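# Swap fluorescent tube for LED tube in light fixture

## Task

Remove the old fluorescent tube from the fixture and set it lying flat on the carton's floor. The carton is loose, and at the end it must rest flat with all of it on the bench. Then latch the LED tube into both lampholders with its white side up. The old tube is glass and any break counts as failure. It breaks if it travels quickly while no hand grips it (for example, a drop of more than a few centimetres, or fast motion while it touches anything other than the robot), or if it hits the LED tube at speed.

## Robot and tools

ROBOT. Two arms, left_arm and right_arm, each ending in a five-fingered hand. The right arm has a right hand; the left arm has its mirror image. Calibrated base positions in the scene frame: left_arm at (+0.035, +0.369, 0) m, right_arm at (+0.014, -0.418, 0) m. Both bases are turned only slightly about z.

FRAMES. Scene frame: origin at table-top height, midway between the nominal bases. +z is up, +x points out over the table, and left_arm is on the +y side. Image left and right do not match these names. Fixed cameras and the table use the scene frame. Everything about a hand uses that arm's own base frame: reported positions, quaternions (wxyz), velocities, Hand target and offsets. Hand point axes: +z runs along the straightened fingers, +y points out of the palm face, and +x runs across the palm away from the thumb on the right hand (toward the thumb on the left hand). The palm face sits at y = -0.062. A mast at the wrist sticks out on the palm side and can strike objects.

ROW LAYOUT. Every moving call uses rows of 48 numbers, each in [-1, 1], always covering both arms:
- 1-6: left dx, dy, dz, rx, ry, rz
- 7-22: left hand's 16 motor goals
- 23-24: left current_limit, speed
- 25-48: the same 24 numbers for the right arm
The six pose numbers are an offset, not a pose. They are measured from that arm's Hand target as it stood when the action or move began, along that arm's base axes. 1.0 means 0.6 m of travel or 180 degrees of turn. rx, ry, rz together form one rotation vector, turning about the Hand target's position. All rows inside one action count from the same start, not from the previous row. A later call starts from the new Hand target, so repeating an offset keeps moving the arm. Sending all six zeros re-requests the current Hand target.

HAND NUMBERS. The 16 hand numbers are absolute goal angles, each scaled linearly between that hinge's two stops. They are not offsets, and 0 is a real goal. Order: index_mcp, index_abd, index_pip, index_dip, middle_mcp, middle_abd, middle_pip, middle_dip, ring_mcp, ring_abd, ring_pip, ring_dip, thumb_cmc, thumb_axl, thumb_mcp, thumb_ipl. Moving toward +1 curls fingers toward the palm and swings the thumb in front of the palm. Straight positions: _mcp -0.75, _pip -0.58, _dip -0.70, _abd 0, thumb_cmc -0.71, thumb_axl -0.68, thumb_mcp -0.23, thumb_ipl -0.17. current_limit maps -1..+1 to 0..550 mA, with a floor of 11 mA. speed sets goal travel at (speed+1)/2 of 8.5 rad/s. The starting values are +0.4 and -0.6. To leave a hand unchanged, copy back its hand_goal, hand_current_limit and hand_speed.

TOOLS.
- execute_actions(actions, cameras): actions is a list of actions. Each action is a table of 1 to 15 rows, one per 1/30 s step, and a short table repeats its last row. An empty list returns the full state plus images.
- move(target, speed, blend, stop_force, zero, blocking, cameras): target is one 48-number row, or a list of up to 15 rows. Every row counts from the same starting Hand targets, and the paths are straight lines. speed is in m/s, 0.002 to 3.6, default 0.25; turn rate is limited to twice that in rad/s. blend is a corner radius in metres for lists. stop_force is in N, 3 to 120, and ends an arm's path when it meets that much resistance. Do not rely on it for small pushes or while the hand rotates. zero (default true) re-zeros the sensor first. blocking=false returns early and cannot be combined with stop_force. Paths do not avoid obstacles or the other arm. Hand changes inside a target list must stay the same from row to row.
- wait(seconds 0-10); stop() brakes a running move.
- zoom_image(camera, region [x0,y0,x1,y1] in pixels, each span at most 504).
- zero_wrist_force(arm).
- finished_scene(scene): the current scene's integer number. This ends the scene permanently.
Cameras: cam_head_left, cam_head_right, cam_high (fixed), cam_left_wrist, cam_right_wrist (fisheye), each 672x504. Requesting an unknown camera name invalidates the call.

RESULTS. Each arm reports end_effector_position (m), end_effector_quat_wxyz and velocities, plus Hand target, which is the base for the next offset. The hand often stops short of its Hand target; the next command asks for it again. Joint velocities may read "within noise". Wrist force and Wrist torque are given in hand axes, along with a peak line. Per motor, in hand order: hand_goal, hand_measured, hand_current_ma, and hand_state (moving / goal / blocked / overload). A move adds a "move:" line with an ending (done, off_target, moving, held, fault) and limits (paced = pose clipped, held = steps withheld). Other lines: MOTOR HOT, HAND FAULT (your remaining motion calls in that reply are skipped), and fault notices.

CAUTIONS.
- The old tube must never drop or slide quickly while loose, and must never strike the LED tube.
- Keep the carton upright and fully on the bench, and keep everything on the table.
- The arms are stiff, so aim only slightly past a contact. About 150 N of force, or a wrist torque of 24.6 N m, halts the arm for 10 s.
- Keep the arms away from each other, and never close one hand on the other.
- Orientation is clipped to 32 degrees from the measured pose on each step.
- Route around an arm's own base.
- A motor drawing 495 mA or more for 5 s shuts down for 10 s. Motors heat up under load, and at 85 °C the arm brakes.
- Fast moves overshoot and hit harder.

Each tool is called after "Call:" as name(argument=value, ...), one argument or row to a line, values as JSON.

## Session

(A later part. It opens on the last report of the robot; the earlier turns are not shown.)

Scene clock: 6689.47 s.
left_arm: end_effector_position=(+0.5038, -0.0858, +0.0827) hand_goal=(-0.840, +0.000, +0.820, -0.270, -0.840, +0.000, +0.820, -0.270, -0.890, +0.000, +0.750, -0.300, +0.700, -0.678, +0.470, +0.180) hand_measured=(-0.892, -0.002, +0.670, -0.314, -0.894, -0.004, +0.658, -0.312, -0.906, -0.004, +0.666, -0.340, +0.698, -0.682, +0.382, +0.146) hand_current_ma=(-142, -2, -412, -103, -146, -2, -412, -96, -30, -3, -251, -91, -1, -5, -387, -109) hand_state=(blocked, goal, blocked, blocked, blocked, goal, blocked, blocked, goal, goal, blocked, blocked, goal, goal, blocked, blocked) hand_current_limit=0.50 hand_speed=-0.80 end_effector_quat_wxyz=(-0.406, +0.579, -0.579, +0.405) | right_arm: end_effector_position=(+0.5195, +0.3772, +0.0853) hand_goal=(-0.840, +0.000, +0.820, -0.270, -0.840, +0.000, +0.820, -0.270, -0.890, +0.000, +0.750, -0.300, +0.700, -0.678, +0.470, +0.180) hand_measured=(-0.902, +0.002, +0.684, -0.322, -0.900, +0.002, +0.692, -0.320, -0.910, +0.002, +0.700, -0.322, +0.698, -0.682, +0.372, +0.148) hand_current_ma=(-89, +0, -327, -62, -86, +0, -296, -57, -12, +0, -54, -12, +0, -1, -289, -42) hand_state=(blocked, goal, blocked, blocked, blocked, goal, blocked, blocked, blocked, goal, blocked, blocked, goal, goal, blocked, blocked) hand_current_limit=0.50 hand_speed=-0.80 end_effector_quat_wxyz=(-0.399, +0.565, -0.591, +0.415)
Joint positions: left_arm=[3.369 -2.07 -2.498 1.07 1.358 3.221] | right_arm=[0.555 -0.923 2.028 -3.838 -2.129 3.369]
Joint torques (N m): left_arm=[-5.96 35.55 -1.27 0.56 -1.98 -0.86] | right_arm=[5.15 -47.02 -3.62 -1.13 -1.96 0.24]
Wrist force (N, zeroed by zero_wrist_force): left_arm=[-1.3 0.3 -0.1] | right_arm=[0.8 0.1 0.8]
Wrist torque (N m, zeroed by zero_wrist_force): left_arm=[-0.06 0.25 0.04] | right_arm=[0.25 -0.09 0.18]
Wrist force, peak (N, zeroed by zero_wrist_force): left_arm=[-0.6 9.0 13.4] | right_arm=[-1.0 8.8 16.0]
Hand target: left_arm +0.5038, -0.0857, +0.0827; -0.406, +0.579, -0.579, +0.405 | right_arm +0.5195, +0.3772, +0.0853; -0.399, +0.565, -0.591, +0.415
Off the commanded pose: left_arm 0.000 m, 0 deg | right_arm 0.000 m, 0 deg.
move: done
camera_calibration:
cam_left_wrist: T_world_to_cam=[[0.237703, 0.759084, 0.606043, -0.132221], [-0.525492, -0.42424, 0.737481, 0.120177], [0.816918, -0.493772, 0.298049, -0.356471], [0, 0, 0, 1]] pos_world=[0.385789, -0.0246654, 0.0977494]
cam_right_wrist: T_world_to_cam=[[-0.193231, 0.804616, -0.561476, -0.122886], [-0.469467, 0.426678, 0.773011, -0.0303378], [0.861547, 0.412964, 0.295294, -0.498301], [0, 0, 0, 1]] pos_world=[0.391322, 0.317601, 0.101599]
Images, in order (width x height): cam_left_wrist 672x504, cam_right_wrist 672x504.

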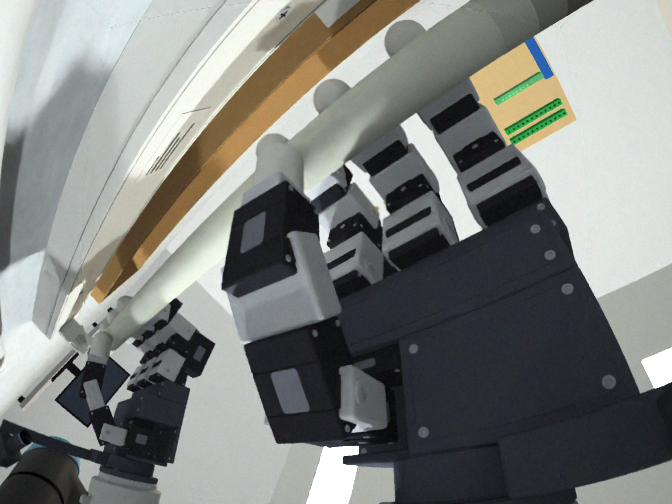

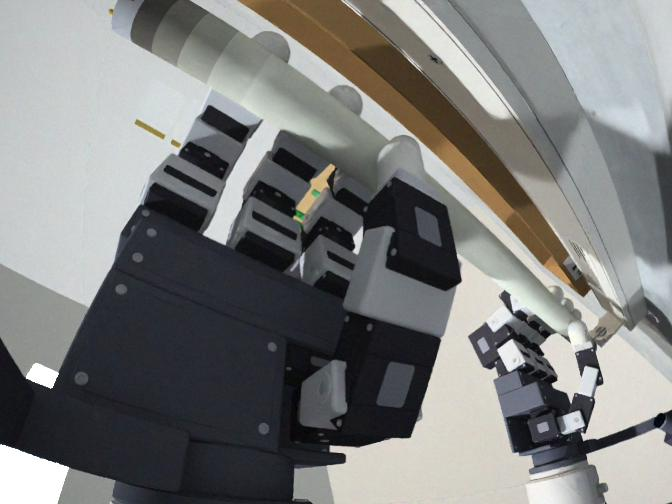

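Call:
move(
  target=[0,0,0.06,0,0,0,-0.84,0,0.82,-0.27,-0.84,0,0.82,-0.27,-0.89,0,0.75,-0.30,0.7,-0.678,0.47,0.18,0.5,-0.8,0,0,0.06,0,0,0,-0.84,0,0.82,-0.27,-0.84,0,0.82,-0.27,-0.89,0,0.75,-0.30,0.7,-0.678,0.47,0.18,0.5,-0.8],
  speed=0.05,
  cameras=["all"],
)

Call:
zoom_image(
  camera="cam_high",
  region=[200, 220, 500, 400],
)

Scene clock: 6699.40 s.
left_arm: end_effector_position=(+0.5038, -0.0858, +0.1187) hand_goal=(-0.840, +0.000, +0.820, -0.270, -0.840, +0.000, +0.820, -0.270, -0.890, +0.000, +0.750, -0.300, +0.700, -0.678, +0.470, +0.180) hand_measured=(-0.892, -0.002, +0.670, -0.314, -0.894, -0.004, +0.658, -0.312, -0.906, -0.004, +0.666, -0.340, +0.698, -0.682, +0.382, +0.146) hand_current_ma=(-142, -2, -412, -103, -146, -2, -412, -96, -30, -3, -249, -91, -1, -5, -387, -109) hand_state=(blocked, goal, blocked, blocked, blocked, goal, blocked, blocked, goal, goal, blocked, blocked, goal, goal, blocked, blocked) hand_current_limit=0.50 hand_speed=-0.80 end_effector_quat_wxyz=(-0.406, +0.579, -0.579, +0.405) | right_arm: end_effector_position=(+0.5195, +0.3772, +0.1212) hand_goal=(-0.840, +0.000, +0.820, -0.270, -0.840, +0.000, +0.820, -0.270, -0.890, +0.000, +0.750, -0.300, +0.700, -0.678, +0.470, +0.180) hand_measured=(-0.902, +0.002, +0.684, -0.322, -0.900, +0.002, +0.692, -0.320, -0.910, +0.002, +0.700, -0.322, +0.698, -0.682, +0.372, +0.148) hand_current_ma=(-89, +0, -325, -62, -86, +0, -296, -57, -12, +0, -54, -12, +0, -1, -289, -42) hand_state=(blocked, goal, blocked, blocked, blocked, goal, blocked, blocked, blocked, goal, blocked, blocked, goal, goal, blocked, blocked) hand_current_limit=0.50 hand_speed=-0.80 end_effector_quat_wxyz=(-0.399, +0.565, -0.591, +0.415)
Joint positions: left_arm=[3.369 -1.932 -2.497 0.931 1.358 3.221] | right_arm=[0.555 -1.006 2.026 -3.754 -2.129 3.369]
Joint torques (N m): left_arm=[-5.09 34.82 15.14 0.04 -0.07 2.04] | right_arm=[1.58 -44.81 -26.36 -1.05 -1.91 1.38]
Wrist force (N, zeroed by zero_wrist_force): left_arm=[-2.1 0.6 0.0] | right_arm=[1.4 0.1 0.7]
Wrist torque (N m, zeroed by zero_wrist_force): left_arm=[-0.03 0.21 0.03] | right_arm=[0.25 -0.05 0.19]
Wrist force, peak (N, zeroed by zero_wrist_force): left_arm=[-2.2 0.4 -0.3] | right_arm=[1.8 0.0 0.7]
Hand target: left_arm +0.5038, -0.0857, +0.1187; -0.406, +0.579, -0.579, +0.405 | right_arm +0.5195, +0.3772, +0.1213; -0.399, +0.565, -0.591, +0.415
Off the commanded pose: left_arm 0.000 m, 0 deg | right_arm 0.000 m, 0 deg.
move: done
camera_calibration:
cam_left_wrist: T_world_to_cam=[[0.237703, 0.759084, 0.606043, -0.154014], [-0.525492, -0.42424, 0.737481, 0.0935747], [0.816918, -0.493772, 0.298049, -0.367119], [0, 0, 0, 1]] pos_world=[0.385689, -0.0246654, 0.133749]
cam_right_wrist: T_world_to_cam=[[-0.193231, 0.804616, -0.561476, -0.102673], [-0.469467, 0.426678, 0.773011, -0.0581662], [0.861547, 0.412964, 0.295294, -0.508932], [0, 0, 0, 1]] pos_world=[0.391322, 0.317601, 0.137599]

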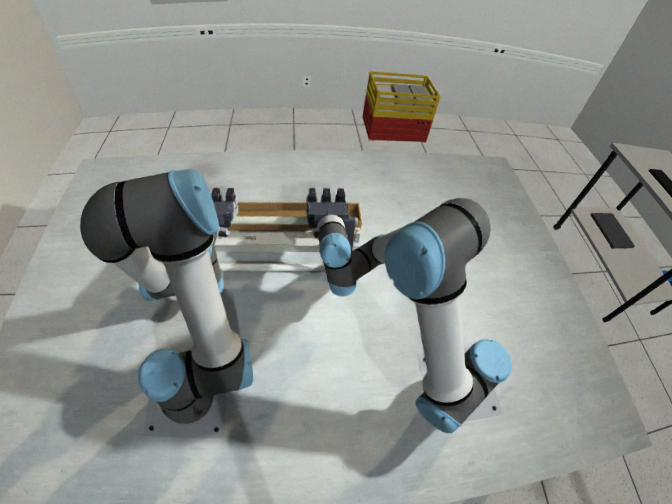

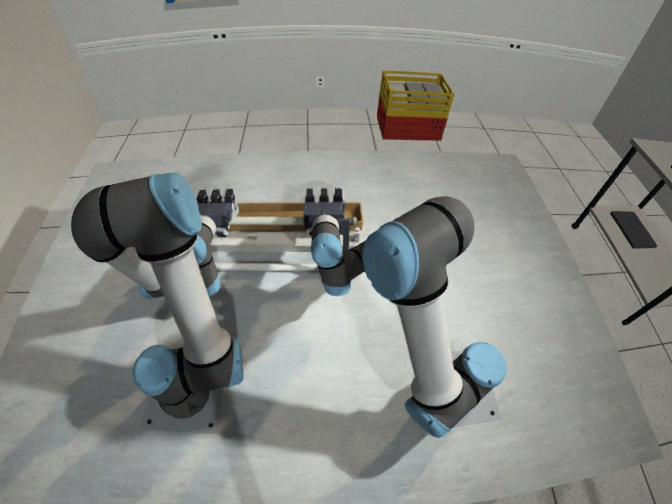

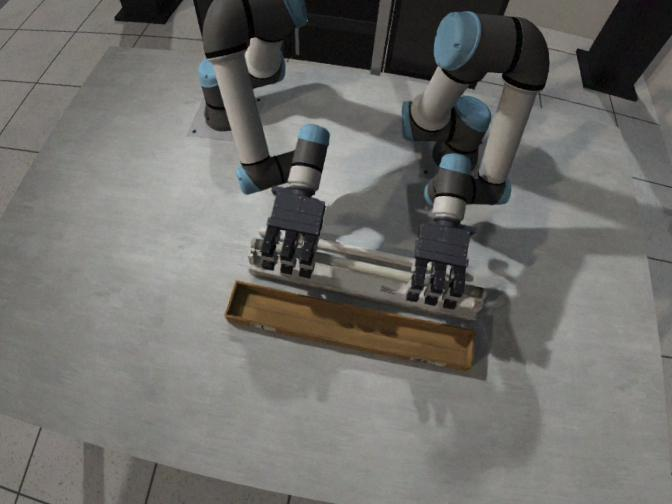

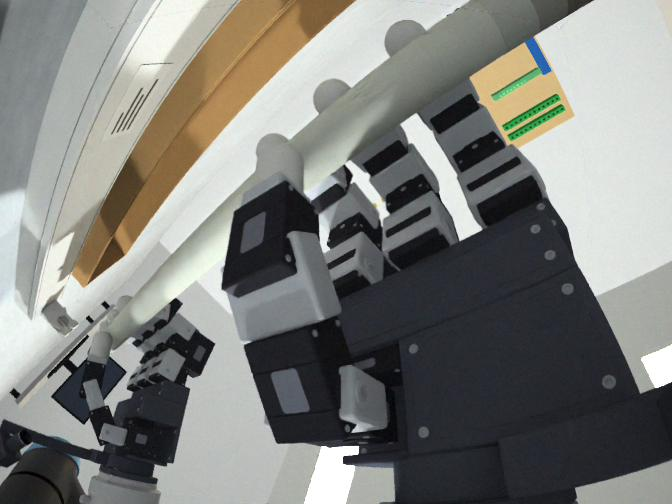

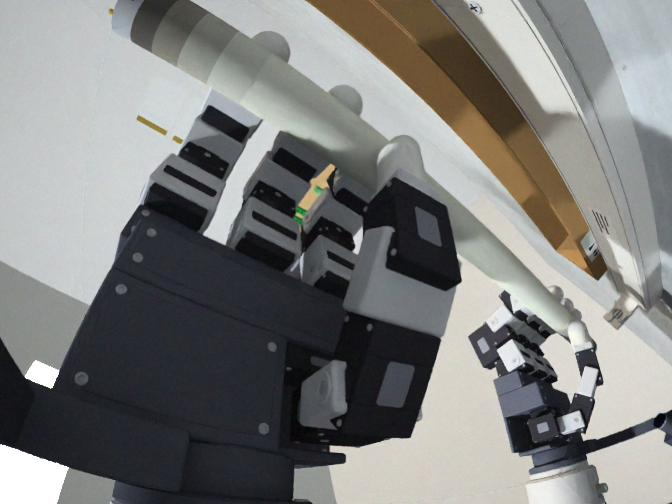

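Scaled by 1.680.

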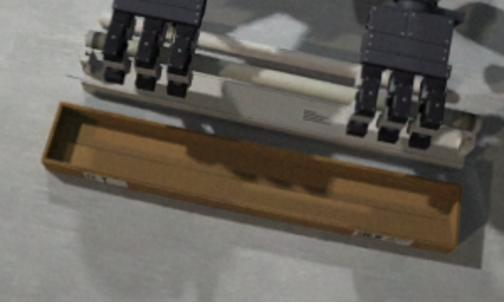

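Call:
zoom_image(
  camera="cam_high",
  region=[215, 240, 305, 340],
)

Call:
zoom_image(
  camera="cam_high",
  region=[410, 280, 500, 380],
)

Scaled by 5.040.

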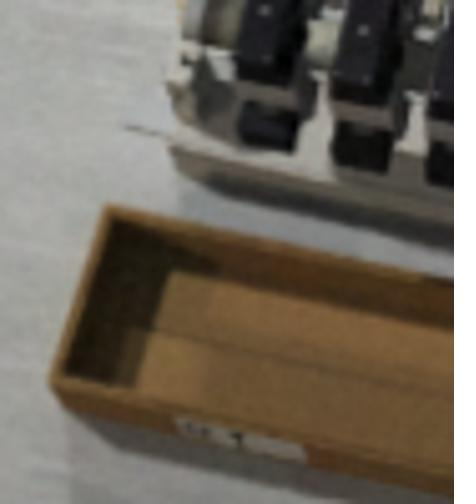

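Scaled by 5.040.

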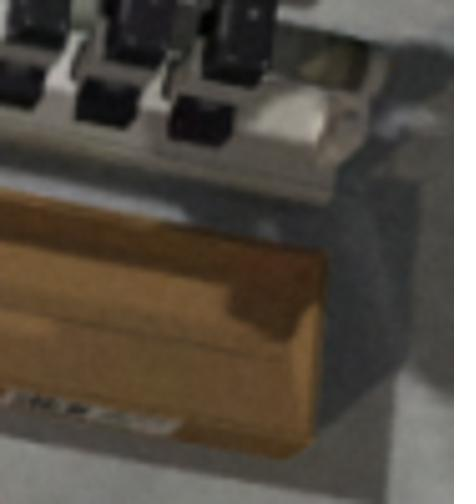

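Call:
execute_actions(
  actions=[],
  cameras=["cam_high","cam_head_left"],
)

Call:
zoom_image(
  camera="cam_high",
  region=[410, 280, 500, 380],
)

Call:
zoom_image(
  camera="cam_high",
  region=[210, 260, 300, 340],
)

Scene clock: 6800.30 s.
left_arm: end_effector_position=(+0.5038, -0.0857, +0.1187) hand_goal=(-0.840, +0.000, +0.820, -0.270, -0.840, +0.000, +0.820, -0.270, -0.890, +0.000, +0.750, -0.300, +0.700, -0.678, +0.470, +0.180) hand_measured=(-0.892, -0.002, +0.670, -0.314, -0.894, -0.004, +0.658, -0.312, -0.906, -0.004, +0.666, -0.340, +0.698, -0.682, +0.382, +0.146) hand_current_ma=(-142, -2, -413, -103, -146, -2, -413, -96, -30, -3, -249, -91, -1, -5, -387, -109) hand_state=(blocked, goal, blocked, blocked, blocked, goal, blocked, blocked, goal, goal, blocked, blocked, goal, goal, blocked, blocked) hand_current_limit=0.50 hand_speed=-0.80 end_effector_quat_wxyz=(-0.406, +0.579, -0.579, +0.405) | right_arm: end_effector_position=(+0.5195, +0.3772, +0.1213) hand_goal=(-0.840, +0.000, +0.820, -0.270, -0.840, +0.000, +0.820, -0.270, -0.890, +0.000, +0.750, -0.300, +0.700, -0.678, +0.470, +0.180) hand_measured=(-0.902, +0.002, +0.684, -0.322, -0.900, +0.002, +0.692, -0.320, -0.910, +0.002, +0.700, -0.322, +0.698, -0.682, +0.372, +0.148) hand_current_ma=(-89, +0, -325, -62, -86, +0, -296, -57, -12, +0, -54, -12, +0, -1, -289, -42) hand_state=(blocked, goal, blocked, blocked, blocked, goal, blocked, blocked, blocked, goal, blocked, blocked, goal, goal, blocked, blocked) hand_current_limit=0.50 hand_speed=-0.80 end_effector_quat_wxyz=(-0.399, +0.565, -0.591, +0.415)
Joint positions: left_arm=[3.369 -1.931 -2.497 0.93 1.358 3.221] | right_arm=[0.555 -1.006 2.026 -3.754 -2.129 3.369]
Joint velocities: within noise
Joint torques (N m): left_arm=[-3.63 32.89 15.39 0.45 1.72 2.26] | right_arm=[-4.21 -45.44 -25.76 -1.22 -1.54 1.39]
Wrist force (N, zeroed by zero_wrist_force): left_arm=[-2.1 0.7 -0.1] | right_arm=[1.4 0.1 0.5]
Wrist torque (N m, zeroed by zero_wrist_force): left_arm=[-0.02 0.22 0.02] | right_arm=[0.25 -0.05 0.18]
Wrist force, peak (N, zeroed by zero_wrist_force): left_arm=[-2.3 0.7 -0.1] | right_arm=[1.9 0.2 0.5]
Hand target: left_arm +0.5038, -0.0857, +0.1187; -0.406, +0.579, -0.579, +0.405 | right_arm +0.5195, +0.3772, +0.1213; -0.399, +0.565, -0.591, +0.415
Off the commanded pose: left_arm 0.000 m, 0 deg | right_arm 0.000 m, 0 deg.
Images, in order (width x height): cam_head_left 672x504, cam_high 672x504.

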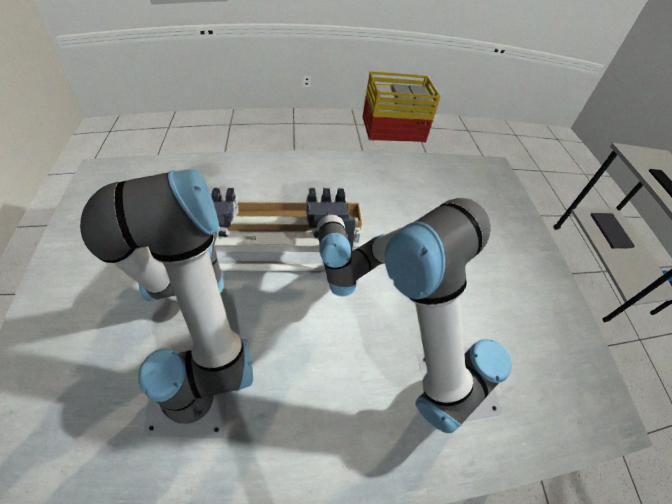

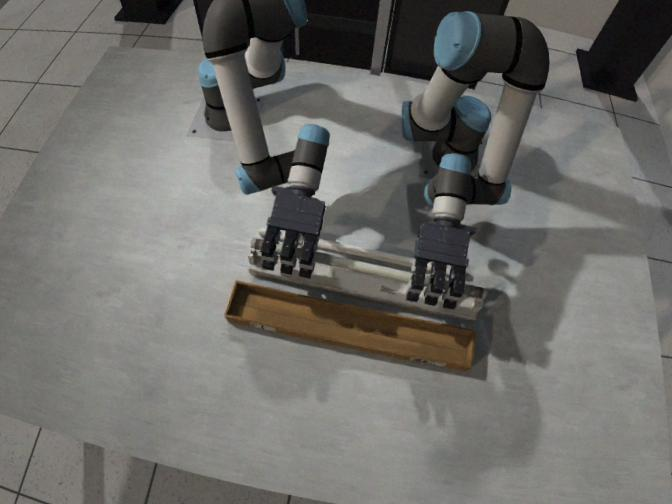

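Scaled by 5.040.

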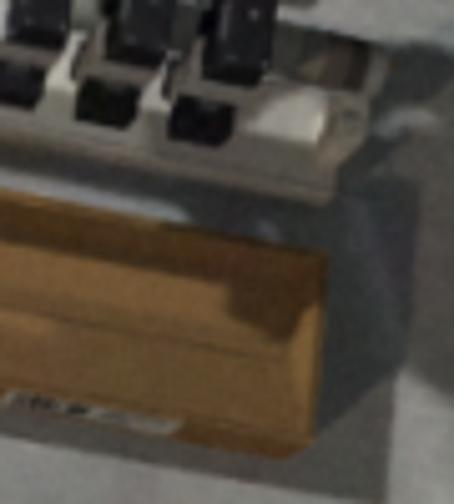

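Scaled by 5.600.

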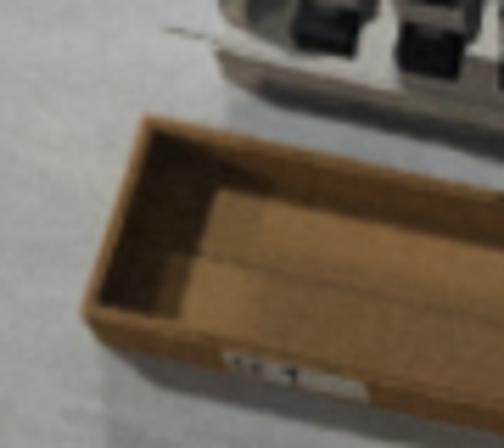

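Call:
move(
  target=[0,0,-0.0583,0,0,0,-0.84,0,0.82,-0.27,-0.84,0,0.82,-0.27,-0.89,0,0.75,-0.30,0.7,-0.678,0.47,0.18,0.5,-0.8,0,0,-0.0583,0,0,0,-0.84,0,0.82,-0.27,-0.84,0,0.82,-0.27,-0.89,0,0.75,-0.30,0.7,-0.678,0.47,0.18,0.5,-0.8],
  speed=0.03,
  cameras=["cam_left_wrist","cam_right_wrist"],
)

Scene clock: 7215.60 s.
left_arm: end_effector_position=(+0.5038, -0.0857, +0.0838) hand_goal=(-0.840, +0.000, +0.820, -0.270, -0.840, +0.000, +0.820, -0.270, -0.890, +0.000, +0.750, -0.300, +0.700, -0.678, +0.470, +0.180) hand_measured=(-0.892, -0.002, +0.670, -0.314, -0.894, -0.004, +0.658, -0.312, -0.906, -0.004, +0.666, -0.340, +0.698, -0.682, +0.382, +0.146) hand_current_ma=(-142, -2, -413, -103, -146, -2, -412, -96, -30, -3, -249, -91, -1, -5, -387, -109) hand_state=(blocked, goal, blocked, blocked, blocked, goal, blocked, blocked, goal, goal, blocked, blocked, goal, goal, blocked, blocked) hand_current_limit=0.50 hand_speed=-0.80 end_effector_quat_wxyz=(-0.406, +0.579, -0.579, +0.405) | right_arm: end_effector_position=(+0.5195, +0.3771, +0.0864) hand_goal=(-0.840, +0.000, +0.820, -0.270, -0.840, +0.000, +0.820, -0.270, -0.890, +0.000, +0.750, -0.300, +0.700, -0.678, +0.470, +0.180) hand_measured=(-0.902, +0.002, +0.684, -0.322, -0.900, +0.002, +0.692, -0.320, -0.910, +0.002, +0.700, -0.322, +0.696, -0.682, +0.372, +0.148) hand_current_ma=(-89, +0, -325, -62, -86, +0, -296, -57, -12, +0, -54, -12, +0, -1, -289, -42) hand_state=(blocked, goal, blocked, blocked, blocked, goal, blocked, blocked, blocked, goal, blocked, blocked, goal, goal, blocked, blocked) hand_current_limit=0.50 hand_speed=-0.80 end_effector_quat_wxyz=(-0.399, +0.565, -0.591, +0.415)
Joint positions: left_arm=[3.369 -2.065 -2.499 1.065 1.358 3.221] | right_arm=[0.555 -0.926 2.028 -3.835 -2.129 3.369]
Joint torques (N m): left_arm=[-3.09 18.49 12.6 5.34 1.06 -0.64] | right_arm=[-5.73 -31.98 -24.2 -3.78 0.08 -0.55]
Wrist force (N, zeroed by zero_wrist_force): left_arm=[-1.0 0.5 -0.2] | right_arm=[0.5 0.2 0.6]
Wrist torque (N m, zeroed by zero_wrist_force): left_arm=[-0.02 0.26 0.03] | right_arm=[0.28 -0.09 0.14]
Wrist force, peak (N, zeroed by zero_wrist_force): left_arm=[-2.6 0.4 -0.1] | right_arm=[2.0 0.0 0.4]
Hand target: left_arm +0.5038, -0.0857, +0.0838; -0.406, +0.579, -0.579, +0.405 | right_arm +0.5195, +0.3772, +0.0863; -0.399, +0.565, -0.591, +0.415
Off the commanded pose: left_arm 0.000 m, 0 deg | right_arm 0.000 m, 0 deg.
move: done
camera_calibration:
cam_left_wrist: T_world_to_cam=[[0.237714, 0.759022, 0.606117, -0.132937], [-0.52545, -0.424334, 0.737457, 0.119223], [0.816942, -0.493788, 0.297958, -0.356748], [0, 0, 0, 1]] pos_world=[0.385689, -0.0246653, 0.0989491]
cam_right_wrist: T_world_to_cam=[[-0.193267, 0.804649, -0.561417, -0.122215], [-0.469452, 0.426616, 0.773055, -0.031256], [0.861547, 0.412964, 0.295293, -0.498656], [0, 0, 0, 1]] pos_world=[0.391322, 0.317601, 0.102799]
Images, in order (width x height): cam_left_wrist 672x504, cam_right_wrist 672x504.

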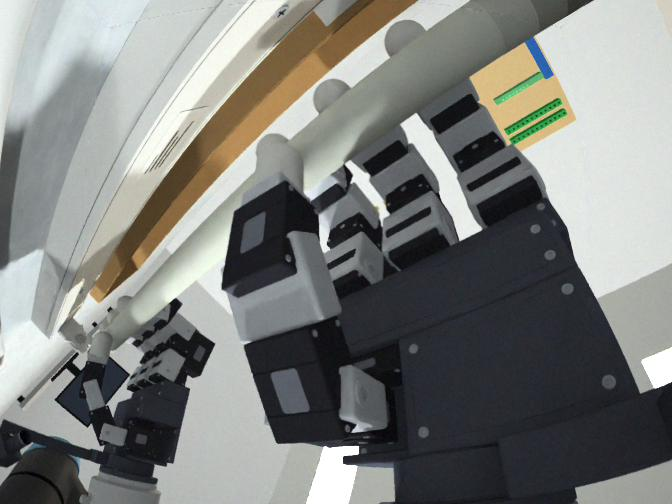

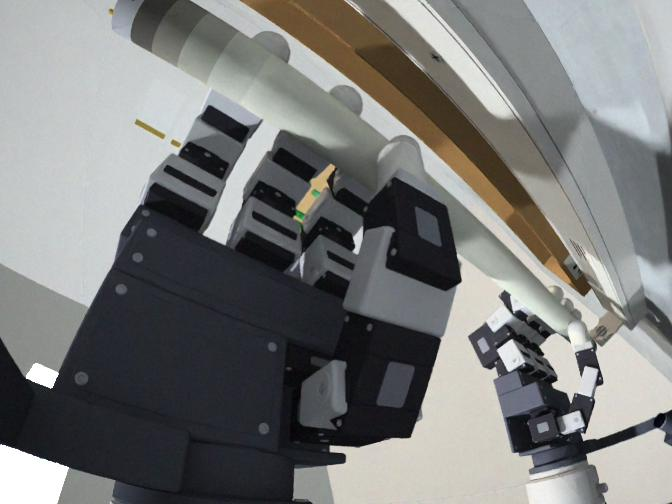

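Call:
zoom_image(
  camera="cam_right_wrist",
  region=[80, 0, 180, 60],
)

Call:
zoom_image(
  camera="cam_right_wrist",
  region=[570, 290, 640, 350],
)

Call:
zoom_image(
  camera="cam_left_wrist",
  region=[50, 280, 150, 360],
)

Scaled by 5.040 from the camera's 672x504 image, which has a finer 960x720 frame.

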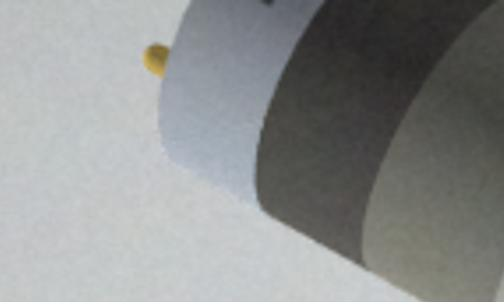

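Scaled by 7.200 from the camera's 672x504 image, which has a finer 960x720 frame.

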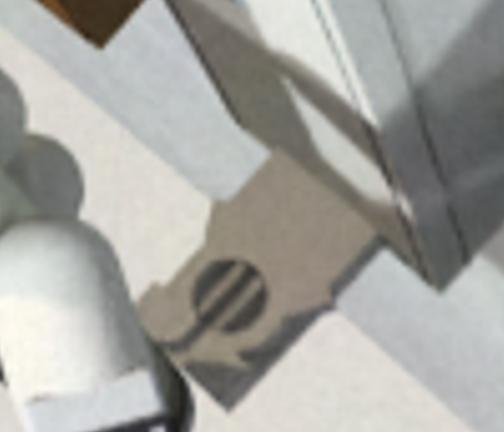

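Scaled by 5.040 from the camera's 672x504 image, which has a finer 960x720 frame.

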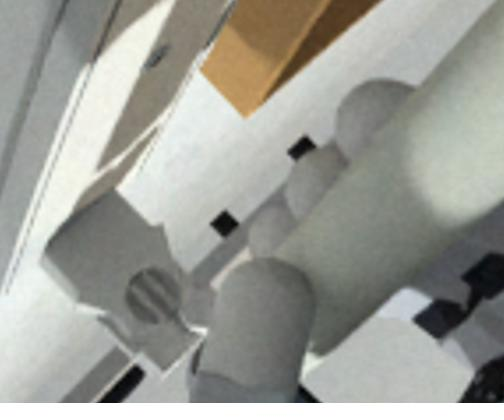

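Call:
move(
  target=[0,0,-0.05,0,0,0,-0.84,0,0.82,-0.27,-0.84,0,0.82,-0.27,-0.89,0,0.75,-0.30,0.7,-0.678,0.47,0.18,0.5,-0.8,0,0,-0.05,0,0,0,-0.84,0,0.82,-0.27,-0.84,0,0.82,-0.27,-0.89,0,0.75,-0.30,0.7,-0.678,0.47,0.18,0.5,-0.8],
  speed=0.01,
  stop_force=8,
)

Scene clock: 7236.23 s.
left_arm: end_effector_position=(+0.5038, -0.0857, +0.0538) hand_goal=(-0.840, +0.000, +0.820, -0.270, -0.840, +0.000, +0.820, -0.270, -0.890, +0.000, +0.750, -0.300, +0.700, -0.678, +0.470, +0.180) hand_measured=(-0.902, -0.002, +0.670, -0.314, -0.902, -0.004, +0.658, -0.310, -0.916, -0.004, +0.666, -0.338, +0.698, -0.678, +0.382, +0.184) hand_current_ma=(-178, -2, -412, -102, -184, -2, -412, -94, -57, -3, -248, -89, -1, +0, -386, +5) hand_state=(blocked, goal, blocked, blocked, blocked, goal, blocked, blocked, blocked, goal, blocked, blocked, goal, goal, blocked, goal) hand_current_limit=0.50 hand_speed=-0.80 end_effector_quat_wxyz=(-0.406, +0.579, -0.579, +0.405) | right_arm: end_effector_position=(+0.5195, +0.3772, +0.0563) hand_goal=(-0.840, +0.000, +0.820, -0.270, -0.840, +0.000, +0.820, -0.270, -0.890, +0.000, +0.750, -0.300, +0.700, -0.678, +0.470, +0.180) hand_measured=(-0.910, +0.002, +0.684, -0.322, -0.908, +0.002, +0.692, -0.320, -0.918, +0.002, +0.700, -0.320, +0.698, -0.678, +0.372, +0.184) hand_current_ma=(-114, +0, -325, -62, -109, +0, -294, -57, -23, +0, -54, -12, +0, +0, -289, +1) hand_state=(blocked, goal, blocked, blocked, blocked, goal, blocked, blocked, blocked, goal, blocked, blocked, goal, goal, blocked, goal) hand_current_limit=0.50 hand_speed=-0.80 end_effector_quat_wxyz=(-0.399, +0.565, -0.591, +0.415)
Joint positions: left_arm=[3.369 -2.182 -2.49 1.174 1.358 3.221] | right_arm=[0.555 -0.854 2.023 -3.902 -2.129 3.369]
Joint torques (N m): left_arm=[-8.64 19.01 8.16 4.75 -0.31 0.73] | right_arm=[7.29 -32.06 -21.37 -3.29 1.47 -0.27]
Wrist force (N, zeroed by zero_wrist_force): left_arm=[-0.3 -3.5 2.9] | right_arm=[0.0 -3.3 4.6]
Wrist torque (N m, zeroed by zero_wrist_force): left_arm=[-0.21 0.40 -0.01] | right_arm=[0.08 -0.17 0.11]
Wrist force, peak (N, zeroed by zero_wrist_force): left_arm=[-0.5 -7.6 0.4] | right_arm=[0.2 -4.1 5.7]
Hand target: left_arm +0.5038, -0.0857, +0.0538; -0.406, +0.579, -0.579, +0.405 | right_arm +0.5195, +0.3772, +0.0563; -0.399, +0.565, -0.591, +0.415
Off the commanded pose: left_arm 0.000 m, 0 deg | right_arm 0.000 m, 0 deg.
move: done

Call:
move(
  target=[0,0,-0.0018,0,0,0,-0.84,0,0.82,-0.27,-0.84,0,0.82,-0.27,-0.89,0,0.75,-0.30,0.7,-0.678,0.47,0.18,0.5,-0.8,0,0,-0.0018,0,0,0,-0.84,0,0.82,-0.27,-0.84,0,0.82,-0.27,-0.89,0,0.75,-0.30,0.7,-0.678,0.47,0.18,0.5,-0.8],
  speed=0.005,
  stop_force=10,
  cameras=["cam_left_wrist","cam_right_wrist"],
)

Call:
zoom_image(
  camera="cam_right_wrist",
  region=[570, 290, 640, 350],
)

Scene clock: 7250.00 s.
left_arm: end_effector_position=(+0.5038, -0.0857, +0.0527) hand_goal=(-0.840, +0.000, +0.820, -0.270, -0.840, +0.000, +0.820, -0.270, -0.890, +0.000, +0.750, -0.300, +0.700, -0.678, +0.470, +0.180) hand_measured=(-0.902, -0.002, +0.670, -0.314, -0.902, -0.004, +0.658, -0.310, -0.916, -0.004, +0.666, -0.338, +0.698, -0.678, +0.382, +0.184) hand_current_ma=(-178, -2, -412, -102, -184, -2, -413, -94, -57, -3, -248, -89, -1, +0, -386, +5) hand_state=(blocked, goal, blocked, blocked, blocked, goal, blocked, blocked, blocked, goal, blocked, blocked, goal, goal, blocked, goal) hand_current_limit=0.50 hand_speed=-0.80 end_effector_quat_wxyz=(-0.406, +0.579, -0.579, +0.405) | right_arm: end_effector_position=(+0.5195, +0.3772, +0.0553) hand_goal=(-0.840, +0.000, +0.820, -0.270, -0.840, +0.000, +0.820, -0.270, -0.890, +0.000, +0.750, -0.300, +0.700, -0.678, +0.470, +0.180) hand_measured=(-0.910, +0.002, +0.684, -0.322, -0.908, +0.002, +0.692, -0.320, -0.918, +0.002, +0.700, -0.320, +0.698, -0.678, +0.372, +0.184) hand_current_ma=(-114, +0, -325, -62, -109, +0, -294, -57, -23, +0, -54, -12, +0, +0, -289, +1) hand_state=(blocked, goal, blocked, blocked, blocked, goal, blocked, blocked, blocked, goal, blocked, blocked, goal, goal, blocked, goal) hand_current_limit=0.50 hand_speed=-0.80 end_effector_quat_wxyz=(-0.399, +0.565, -0.591, +0.415)
Joint positions: left_arm=[3.369 -2.186 -2.49 1.177 1.358 3.221] | right_arm=[0.555 -0.852 2.023 -3.904 -2.129 3.369]
Joint torques (N m): left_arm=[-8.79 18.79 7.94 4.65 -0.83 -1.65] | right_arm=[6.9 -32.2 -19.54 -3.2 2.07 -0.72]
Wrist force (N, zeroed by zero_wrist_force): left_arm=[-0.5 -3.8 2.9] | right_arm=[0.0 -3.4 4.6]
Wrist torque (N m, zeroed by zero_wrist_force): left_arm=[-0.23 0.42 -0.01] | right_arm=[0.09 -0.17 0.11]
Wrist force, peak (N, zeroed by zero_wrist_force): left_arm=[-0.5 -3.7 3.1] | right_arm=[0.0 -3.7 4.7]
Hand target: left_arm +0.5038, -0.0857, +0.0527; -0.406, +0.579, -0.579, +0.405 | right_arm +0.5195, +0.3772, +0.0553; -0.399, +0.565, -0.591, +0.415
Off the commanded pose: left_arm 0.000 m, 0 deg | right_arm 0.000 m, 0 deg.
move: done
camera_calibration:
cam_left_wrist: T_world_to_cam=[[0.237703, 0.759084, 0.606043, -0.114039], [-0.525492, -0.42424, 0.737481, 0.142301], [0.816918, -0.493772, 0.298049, -0.34753], [0, 0, 0, 1]] pos_world=[0.385789, -0.0246654, 0.0677494]
cam_right_wrist: T_world_to_cam=[[-0.193239, 0.804624, -0.561461, -0.139731], [-0.469463, 0.426663, 0.773022, -0.00714481], [0.861547, 0.412964, 0.295293, -0.489443], [0, 0, 0, 1]] pos_world=[0.391322, 0.317601, 0.0715989]
Images, in order (width x height): cam_left_wrist 672x504, cam_right_wrist 672x504.

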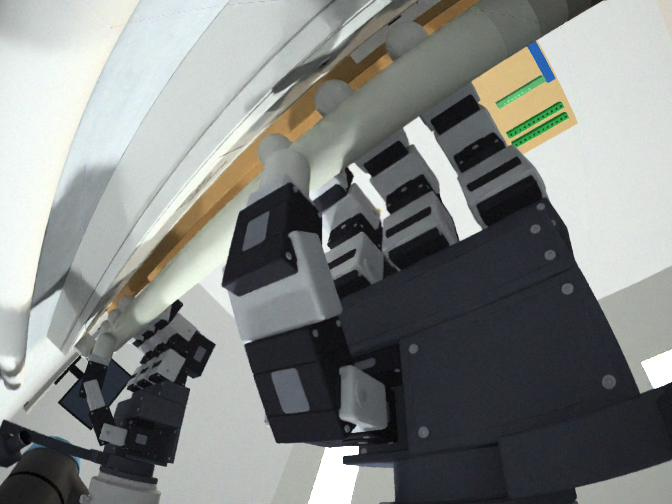

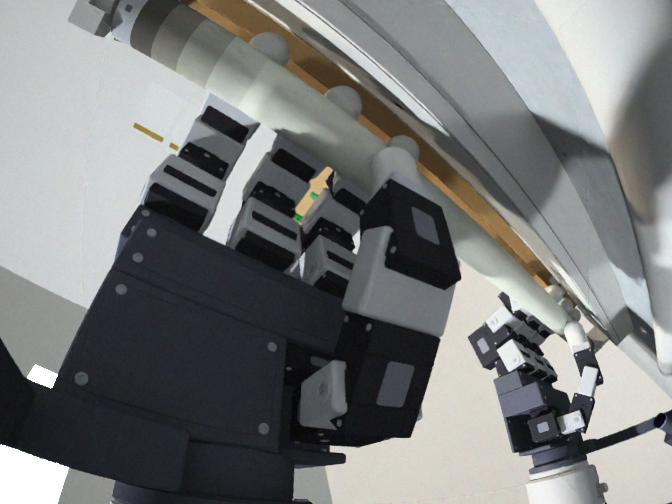

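Scaled by 7.200 from the camera's 672x504 image, which has a finer 960x720 frame.

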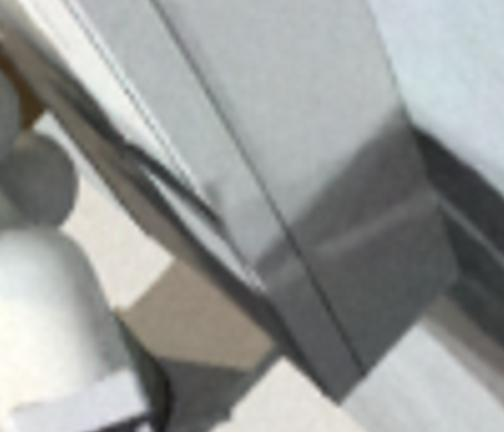

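Call:
zoom_image(
  camera="cam_right_wrist",
  region=[60, 0, 170, 60],
)

Call:
zoom_image(
  camera="cam_left_wrist",
  region=[540, 0, 640, 50],
)

Scaled by 4.582 from the camera's 672x504 image, which has a finer 960x720 frame.

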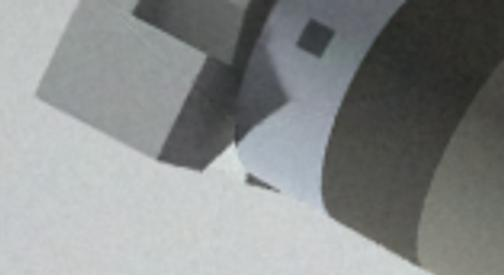

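Scaled by 5.040 from the camera's 672x504 image, which has a finer 960x720 frame.

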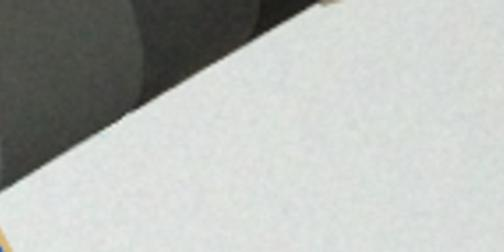

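Call:
execute_actions(
  actions=[
    [[0,0,0,0,0,0,-0.89,0,0.64,-0.35,-0.89,0,0.64,-0.35,-0.89,0,0.64,-0.35,0.7,-0.678,0.3,0.16,0.3,-0.85,0,0,0,0,0,0,-0.89,0,0.64,-0.35,-0.89,0,0.64,-0.35,-0.89,0,0.64,-0.35,0.7,-0.678,0.3,0.16,0.3,-0.85]],
    [[0,0,0,0,0,0,-0.89,0,0.64,-0.35,-0.89,0,0.64,-0.35,-0.89,0,0.64,-0.35,0.7,-0.678,0.3,0.16,0.3,-0.85,0,0,0,0,0,0,-0.89,0,0.64,-0.35,-0.89,0,0.64,-0.35,-0.89,0,0.64,-0.35,0.7,-0.678,0.3,0.16,0.3,-0.85]],
    [[0,0,0,0,0,0,-0.98,0,0.5,-0.35,-0.98,0,0.5,-0.35,-0.98,0,0.5,-0.35,0.7,-0.678,0.1,0.1,0.3,-0.85,0,0,0,0,0,0,-0.98,0,0.5,-0.35,-0.98,0,0.5,-0.35,-0.98,0,0.5,-0.35,0.7,-0.678,0.1,0.1,0.3,-0.85]],
    [[0,0,0,0,0,0,-0.98,0,0.5,-0.35,-0.98,0,0.5,-0.35,-0.98,0,0.5,-0.35,0.7,-0.678,0.1,0.1,0.3,-0.85,0,0,0,0,0,0,-0.98,0,0.5,-0.35,-0.98,0,0.5,-0.35,-0.98,0,0.5,-0.35,0.7,-0.678,0.1,0.1,0.3,-0.85]],
  ],
  cameras=["cam_left_wrist","cam_right_wrist"],
)

Scene clock: 7275.63 s.
left_arm: end_effector_position=(+0.5038, -0.0857, +0.0527) hand_goal=(-0.980, +0.000, +0.500, -0.350, -0.980, +0.000, +0.500, -0.350, -0.980, +0.000, +0.500, -0.350, +0.700, -0.678, +0.100, +0.100) hand_measured=(-0.962, -0.002, +0.504, -0.352, -0.962, -0.004, +0.504, -0.352, -0.960, -0.004, +0.504, -0.354, +0.698, -0.678, +0.100, +0.102) hand_current_ma=(+33, -2, +4, -3, +32, -2, +4, -2, +37, -3, +5, -3, -1, -1, +1, +1) hand_state=(goal, goal, goal, goal, goal, goal, goal, goal, goal, goal, goal, goal, goal, goal, goal, goal) hand_current_limit=0.30 hand_speed=-0.85 end_effector_quat_wxyz=(-0.406, +0.579, -0.579, +0.405) | right_arm: end_effector_position=(+0.5195, +0.3772, +0.0553) hand_goal=(-0.980, +0.000, +0.500, -0.350, -0.980, +0.000, +0.500, -0.350, -0.980, +0.000, +0.500, -0.350, +0.700, -0.678, +0.100, +0.100) hand_measured=(-0.962, +0.002, +0.504, -0.354, -0.962, +0.002, +0.504, -0.354, -0.960, +0.002, +0.504, -0.348, +0.698, -0.678, +0.100, +0.102) hand_current_ma=(+10, +0, +1, +0, +10, +0, +1, +0, +12, +0, +1, +0, +0, +0, +0, +0) hand_state=(goal, goal, goal, goal, goal, goal, goal, goal, goal, goal, goal, goal, goal, goal, goal, goal) hand_current_limit=0.30 hand_speed=-0.85 end_effector_quat_wxyz=(-0.399, +0.565, -0.591, +0.415)
Joint positions: left_arm=[3.369 -2.186 -2.49 1.177 1.358 3.221] | right_arm=[0.555 -0.852 2.023 -3.904 -2.129 3.369]
Joint torques (N m): left_arm=[-8.7 29.13 8.26 3.04 -1.68 -1.76] | right_arm=[-4.36 -40.68 -19.9 -3.21 1.88 -0.74]
Wrist force (N, zeroed by zero_wrist_force): left_arm=[-0.3 -0.2 -0.3] | right_arm=[-0.3 -0.1 0.4]
Wrist torque (N m, zeroed by zero_wrist_force): left_arm=[-0.06 0.03 0.07] | right_arm=[0.27 0.10 0.13]
Wrist force, peak (N, zeroed by zero_wrist_force): left_arm=[-0.4 -4.0 2.9] | right_arm=[-0.1 -3.6 4.8]
Hand target: left_arm +0.5038, -0.0857, +0.0527; -0.406, +0.579, -0.579, +0.405 | right_arm +0.5195, +0.3772, +0.0553; -0.399, +0.565, -0.591, +0.415
Off the commanded pose: left_arm 0.000 m, 0 deg | right_arm 0.000 m, 0 deg.
Step readings (end_effector_position of left_arm | right_arm):
0: (+0.5038, -0.0857, +0.0527) | (+0.5195, +0.3772, +0.0553)
1: (+0.5038, -0.0857, +0.0527) | (+0.5195, +0.3772, +0.0553)
2: (+0.5038, -0.0857, +0.0527) | (+0.5195, +0.3772, +0.0553)
4: (+0.5038, -0.0857, +0.0527) | (+0.5195, +0.3772, +0.0553)
8: (+0.5038, -0.0857, +0.0527) | (+0.5195, +0.3772, +0.0553)
15: (+0.5038, -0.0857, +0.0527) | (+0.5195, +0.3772, +0.0553)
16: (+0.5038, -0.0857, +0.0527) | (+0.5195, +0.3772, +0.0553)
17: (+0.5038, -0.0857, +0.0527) | (+0.5195, +0.3772, +0.0553)
19: (+0.5038, -0.0857, +0.0527) | (+0.5195, +0.3772, +0.0553)
23: (+0.5038, -0.0857, +0.0527) | (+0.5195, +0.3772, +0.0553)
30: (+0.5038, -0.0857, +0.0527) | (+0.5195, +0.3772, +0.0553)
31: (+0.5038, -0.0857, +0.0527) | (+0.5195, +0.3772, +0.0553)
32: (+0.5038, -0.0857, +0.0527) | (+0.5195, +0.3772, +0.0553)
34: (+0.5038, -0.0857, +0.0527) | (+0.5195, +0.3772, +0.0553)
38: (+0.5038, -0.0857, +0.0527) | (+0.5195, +0.3772, +0.0553)
45: (+0.5038, -0.0857, +0.0527) | (+0.5195, +0.3772, +0.0553)
46: (+0.5038, -0.0857, +0.0527) | (+0.5195, +0.3772, +0.0553)
47: (+0.5038, -0.0857, +0.0527) | (+0.5195, +0.3772, +0.0553)
49: (+0.5038, -0.0857, +0.0527) | (+0.5195, +0.3772, +0.0553)
53: (+0.5038, -0.0857, +0.0527) | (+0.5195, +0.3772, +0.0553)
60: (+0.5038, -0.0857, +0.0527) | (+0.5195, +0.3772, +0.0553)
camera_calibration:
cam_left_wrist: T_world_to_cam=[[0.237703, 0.759084, 0.606043, -0.114039], [-0.525492, -0.42424, 0.737481, 0.142301], [0.816918, -0.493772, 0.298049, -0.34753], [0, 0, 0, 1]] pos_world=[0.385789, -0.0246654, 0.0677494]
cam_right_wrist: T_world_to_cam=[[-0.193239, 0.804624, -0.561461, -0.13975], [-0.469463, 0.426663, 0.773022, -0.00719176], [0.861547, 0.412964, 0.295293, -0.489356], [0, 0, 0, 1]] pos_world=[0.391222, 0.317601, 0.0715989]
Images, in order (width x height): cam_left_wrist 672x504, cam_right_wrist 672x504.

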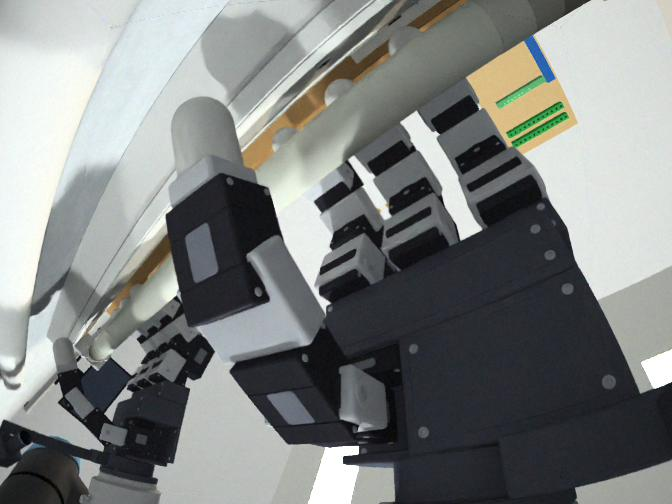

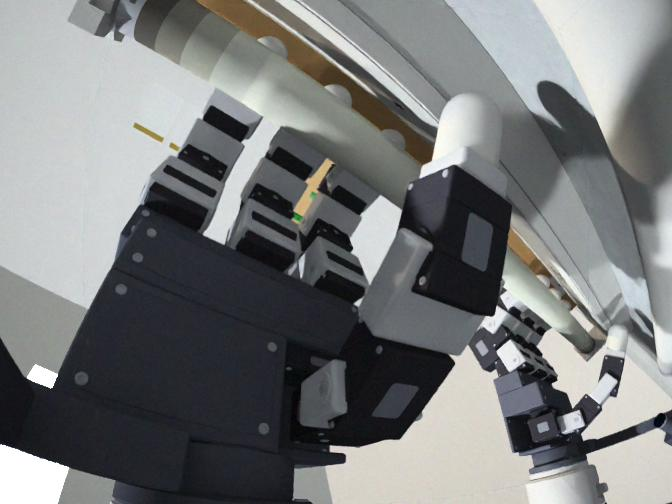

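Call:
move(
  target=[0,0,0.4167,0,0,0,-0.98,0,0.5,-0.35,-0.98,0,0.5,-0.35,-0.98,0,0.5,-0.35,0.7,-0.678,0.1,0.1,0.3,-0.85,0,0,0.4167,0,0,0,-0.98,0,0.5,-0.35,-0.98,0,0.5,-0.35,-0.98,0,0.5,-0.35,0.7,-0.678,0.1,0.1,0.3,-0.85],
  speed=0.1,
)

Call:
move(
  target=[0,0,0,0,0.3889,0,-0.75,0,-0.58,-0.70,-0.75,0,-0.58,-0.70,0.69,0,0.518,-0.406,-0.7,-0.678,-0.2,-0.15,0.4,-0.4,0,0,0,0.0175,0.3889,0,-0.75,0,-0.58,-0.70,-0.75,0,-0.58,-0.70,0.69,0,0.518,-0.406,-0.7,-0.678,-0.2,-0.15,0.4,-0.4],
  speed=0.25,
  cameras=["cam_high","cam_head_left"],
)

Scene clock: 7348.70 s.
left_arm: end_effector_position=(+0.5038, -0.0858, +0.3026) hand_goal=(-0.980, +0.000, +0.500, -0.350, -0.980, +0.000, +0.500, -0.350, -0.980, +0.000, +0.500, -0.350, +0.700, -0.678, +0.100, +0.100) hand_measured=(-0.962, -0.002, +0.504, -0.352, -0.962, -0.004, +0.504, -0.352, -0.960, -0.004, +0.504, -0.354, +0.698, -0.678, +0.100, +0.102) hand_current_ma=(+32, -2, +4, -3, +31, -2, +4, -2, +36, -3, +5, -3, -1, -1, +1, +1) hand_state=(goal, goal, goal, goal, goal, goal, goal, goal, goal, goal, goal, goal, goal, goal, goal, goal) hand_current_limit=0.30 hand_speed=-0.85 end_effector_quat_wxyz=(-0.406, +0.579, -0.579, +0.405) | right_arm: end_effector_position=(+0.5195, +0.3772, +0.3052) hand_goal=(-0.980, +0.000, +0.500, -0.350, -0.980, +0.000, +0.500, -0.350, -0.980, +0.000, +0.500, -0.350, +0.700, -0.678, +0.100, +0.100) hand_measured=(-0.962, +0.002, +0.504, -0.354, -0.962, +0.002, +0.504, -0.354, -0.960, +0.002, +0.504, -0.348, +0.698, -0.678, +0.100, +0.102) hand_current_ma=(+10, +0, +1, +0, +10, +0, +1, +0, +12, +0, +1, +0, +0, +0, +0, +0) hand_state=(goal, goal, goal, goal, goal, goal, goal, goal, goal, goal, goal, goal, goal, goal, goal, goal) hand_current_limit=0.30 hand_speed=-0.85 end_effector_quat_wxyz=(-0.399, +0.565, -0.591, +0.415)
Joint positions: left_arm=[3.369 -1.408 -2.312 0.221 1.358 3.221] | right_arm=[0.555 -1.337 1.887 -3.283 -2.129 3.369]
Joint torques (N m): left_arm=[10.26 22.1 26.97 0.25 -2.43 2.39] | right_arm=[-6.15 -38.12 -32.41 -1.2 1.92 1.21]
Wrist force (N, zeroed by zero_wrist_force): left_arm=[0.0 0.2 -0.2] | right_arm=[-1.1 -0.5 0.7]
Wrist torque (N m, zeroed by zero_wrist_force): left_arm=[-0.02 -0.01 0.02] | right_arm=[0.23 0.15 -0.15]
Wrist force, peak (N, zeroed by zero_wrist_force): left_arm=[-0.3 0.7 -0.1] | right_arm=[-1.0 -0.8 0.9]
Hand target: left_arm +0.5038, -0.0857, +0.3027; -0.406, +0.579, -0.579, +0.405 | right_arm +0.5195, +0.3772, +0.3053; -0.399, +0.565, -0.591, +0.415
Off the commanded pose: left_arm 0.000 m, 0 deg | right_arm 0.000 m, 0 deg.
move: done

Scene clock: 7351.93 s.
left_arm: end_effector_position=(+0.5038, -0.0857, +0.3027) hand_goal=(-0.750, +0.000, -0.580, -0.700, -0.750, +0.000, -0.580, -0.700, +0.690, +0.000, +0.518, -0.406, -0.700, -0.678, -0.200, -0.150) hand_measured=(-0.746, -0.002, -0.576, -0.698, -0.746, -0.004, -0.576, -0.698, +0.672, -0.004, +0.516, -0.404, -0.666, -0.678, -0.172, -0.136) hand_current_ma=(+5, -2, +3, +2, +5, -2, +3, +2, -32, -3, -3, +2, +74, +0, +83, +32) hand_state=(goal, goal, goal, goal, goal, goal, goal, goal, goal, goal, goal, goal, blocked, goal, blocked, goal) hand_current_limit=0.40 hand_speed=-0.40 end_effector_quat_wxyz=(-0.001, +0.707, -0.707, +0.000) | right_arm: end_effector_position=(+0.5195, +0.3771, +0.3053) hand_goal=(-0.750, +0.000, -0.580, -0.700, -0.750, +0.000, -0.580, -0.700, +0.690, +0.000, +0.518, -0.406, -0.700, -0.678, -0.200, -0.150) hand_measured=(-0.746, +0.002, -0.578, -0.698, -0.746, +0.002, -0.578, -0.696, +0.672, +0.002, +0.516, -0.404, -0.674, -0.678, -0.186, -0.142) hand_current_ma=(+1, +0, +0, +0, +1, +0, +0, +0, -10, +0, +0, +0, +19, +0, +9, +4) hand_state=(goal, goal, goal, goal, goal, goal, goal, goal, goal, goal, goal, goal, blocked, goal, goal, goal) hand_current_limit=0.40 hand_speed=-0.40 end_effector_quat_wxyz=(-0.003, +0.691, -0.723, +0.001)
Joint positions: left_arm=[3.262 -1.779 -1.481 -1.452 1.572 3.262] | right_arm=[0.334 -1.102 1.12 -1.594 -1.57 3.521]
Joint torques (N m): left_arm=[-20.43 22.88 29.04 -0.24 -0.02 -2.78] | right_arm=[0.15 -34.23 -36.19 -1.77 4.45 -1.04]
Wrist force (N, zeroed by zero_wrist_force): left_arm=[-13.4 0.4 0.6] | right_arm=[14.5 -0.1 -0.7]
Wrist torque (N m, zeroed by zero_wrist_force): left_arm=[0.09 0.93 -0.74] | right_arm=[0.07 -1.22 1.18]
Wrist force, peak (N, zeroed by zero_wrist_force): left_arm=[-13.6 0.5 0.5] | right_arm=[14.6 0.2 -0.6]
Hand target: left_arm +0.5038, -0.0857, +0.3027; -0.001, +0.707, -0.707, +0.000 | right_arm +0.5195, +0.3772, +0.3053; -0.002, +0.691, -0.723, +0.001
Off the commanded pose: left_arm 0.000 m, 0 deg | right_arm 0.000 m, 0 deg.
move: done
Images, in order (width x height): cam_head_left 672x504, cam_high 672x504.

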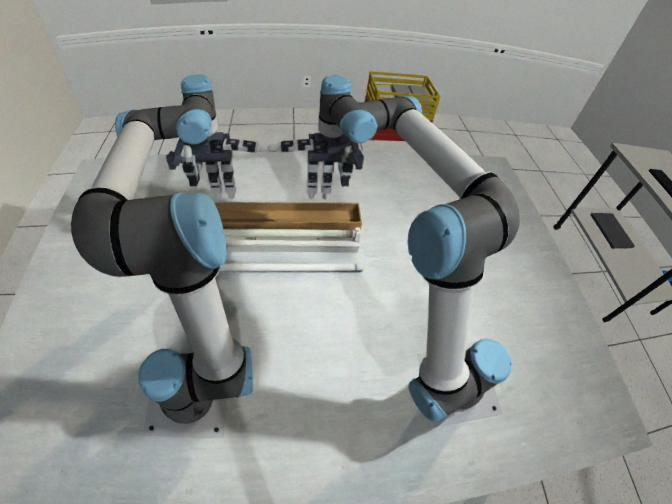

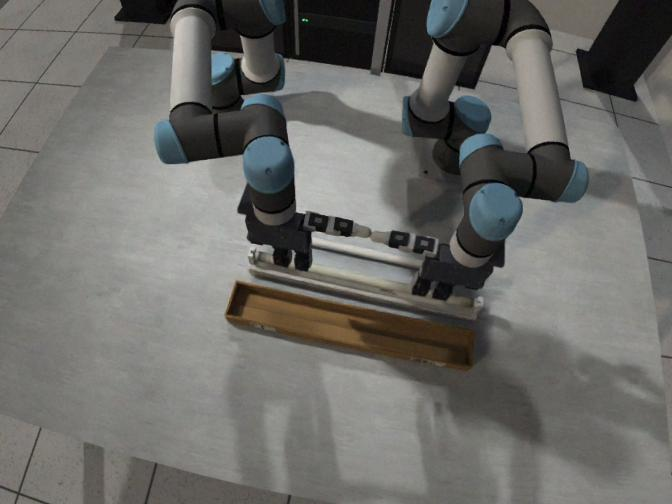

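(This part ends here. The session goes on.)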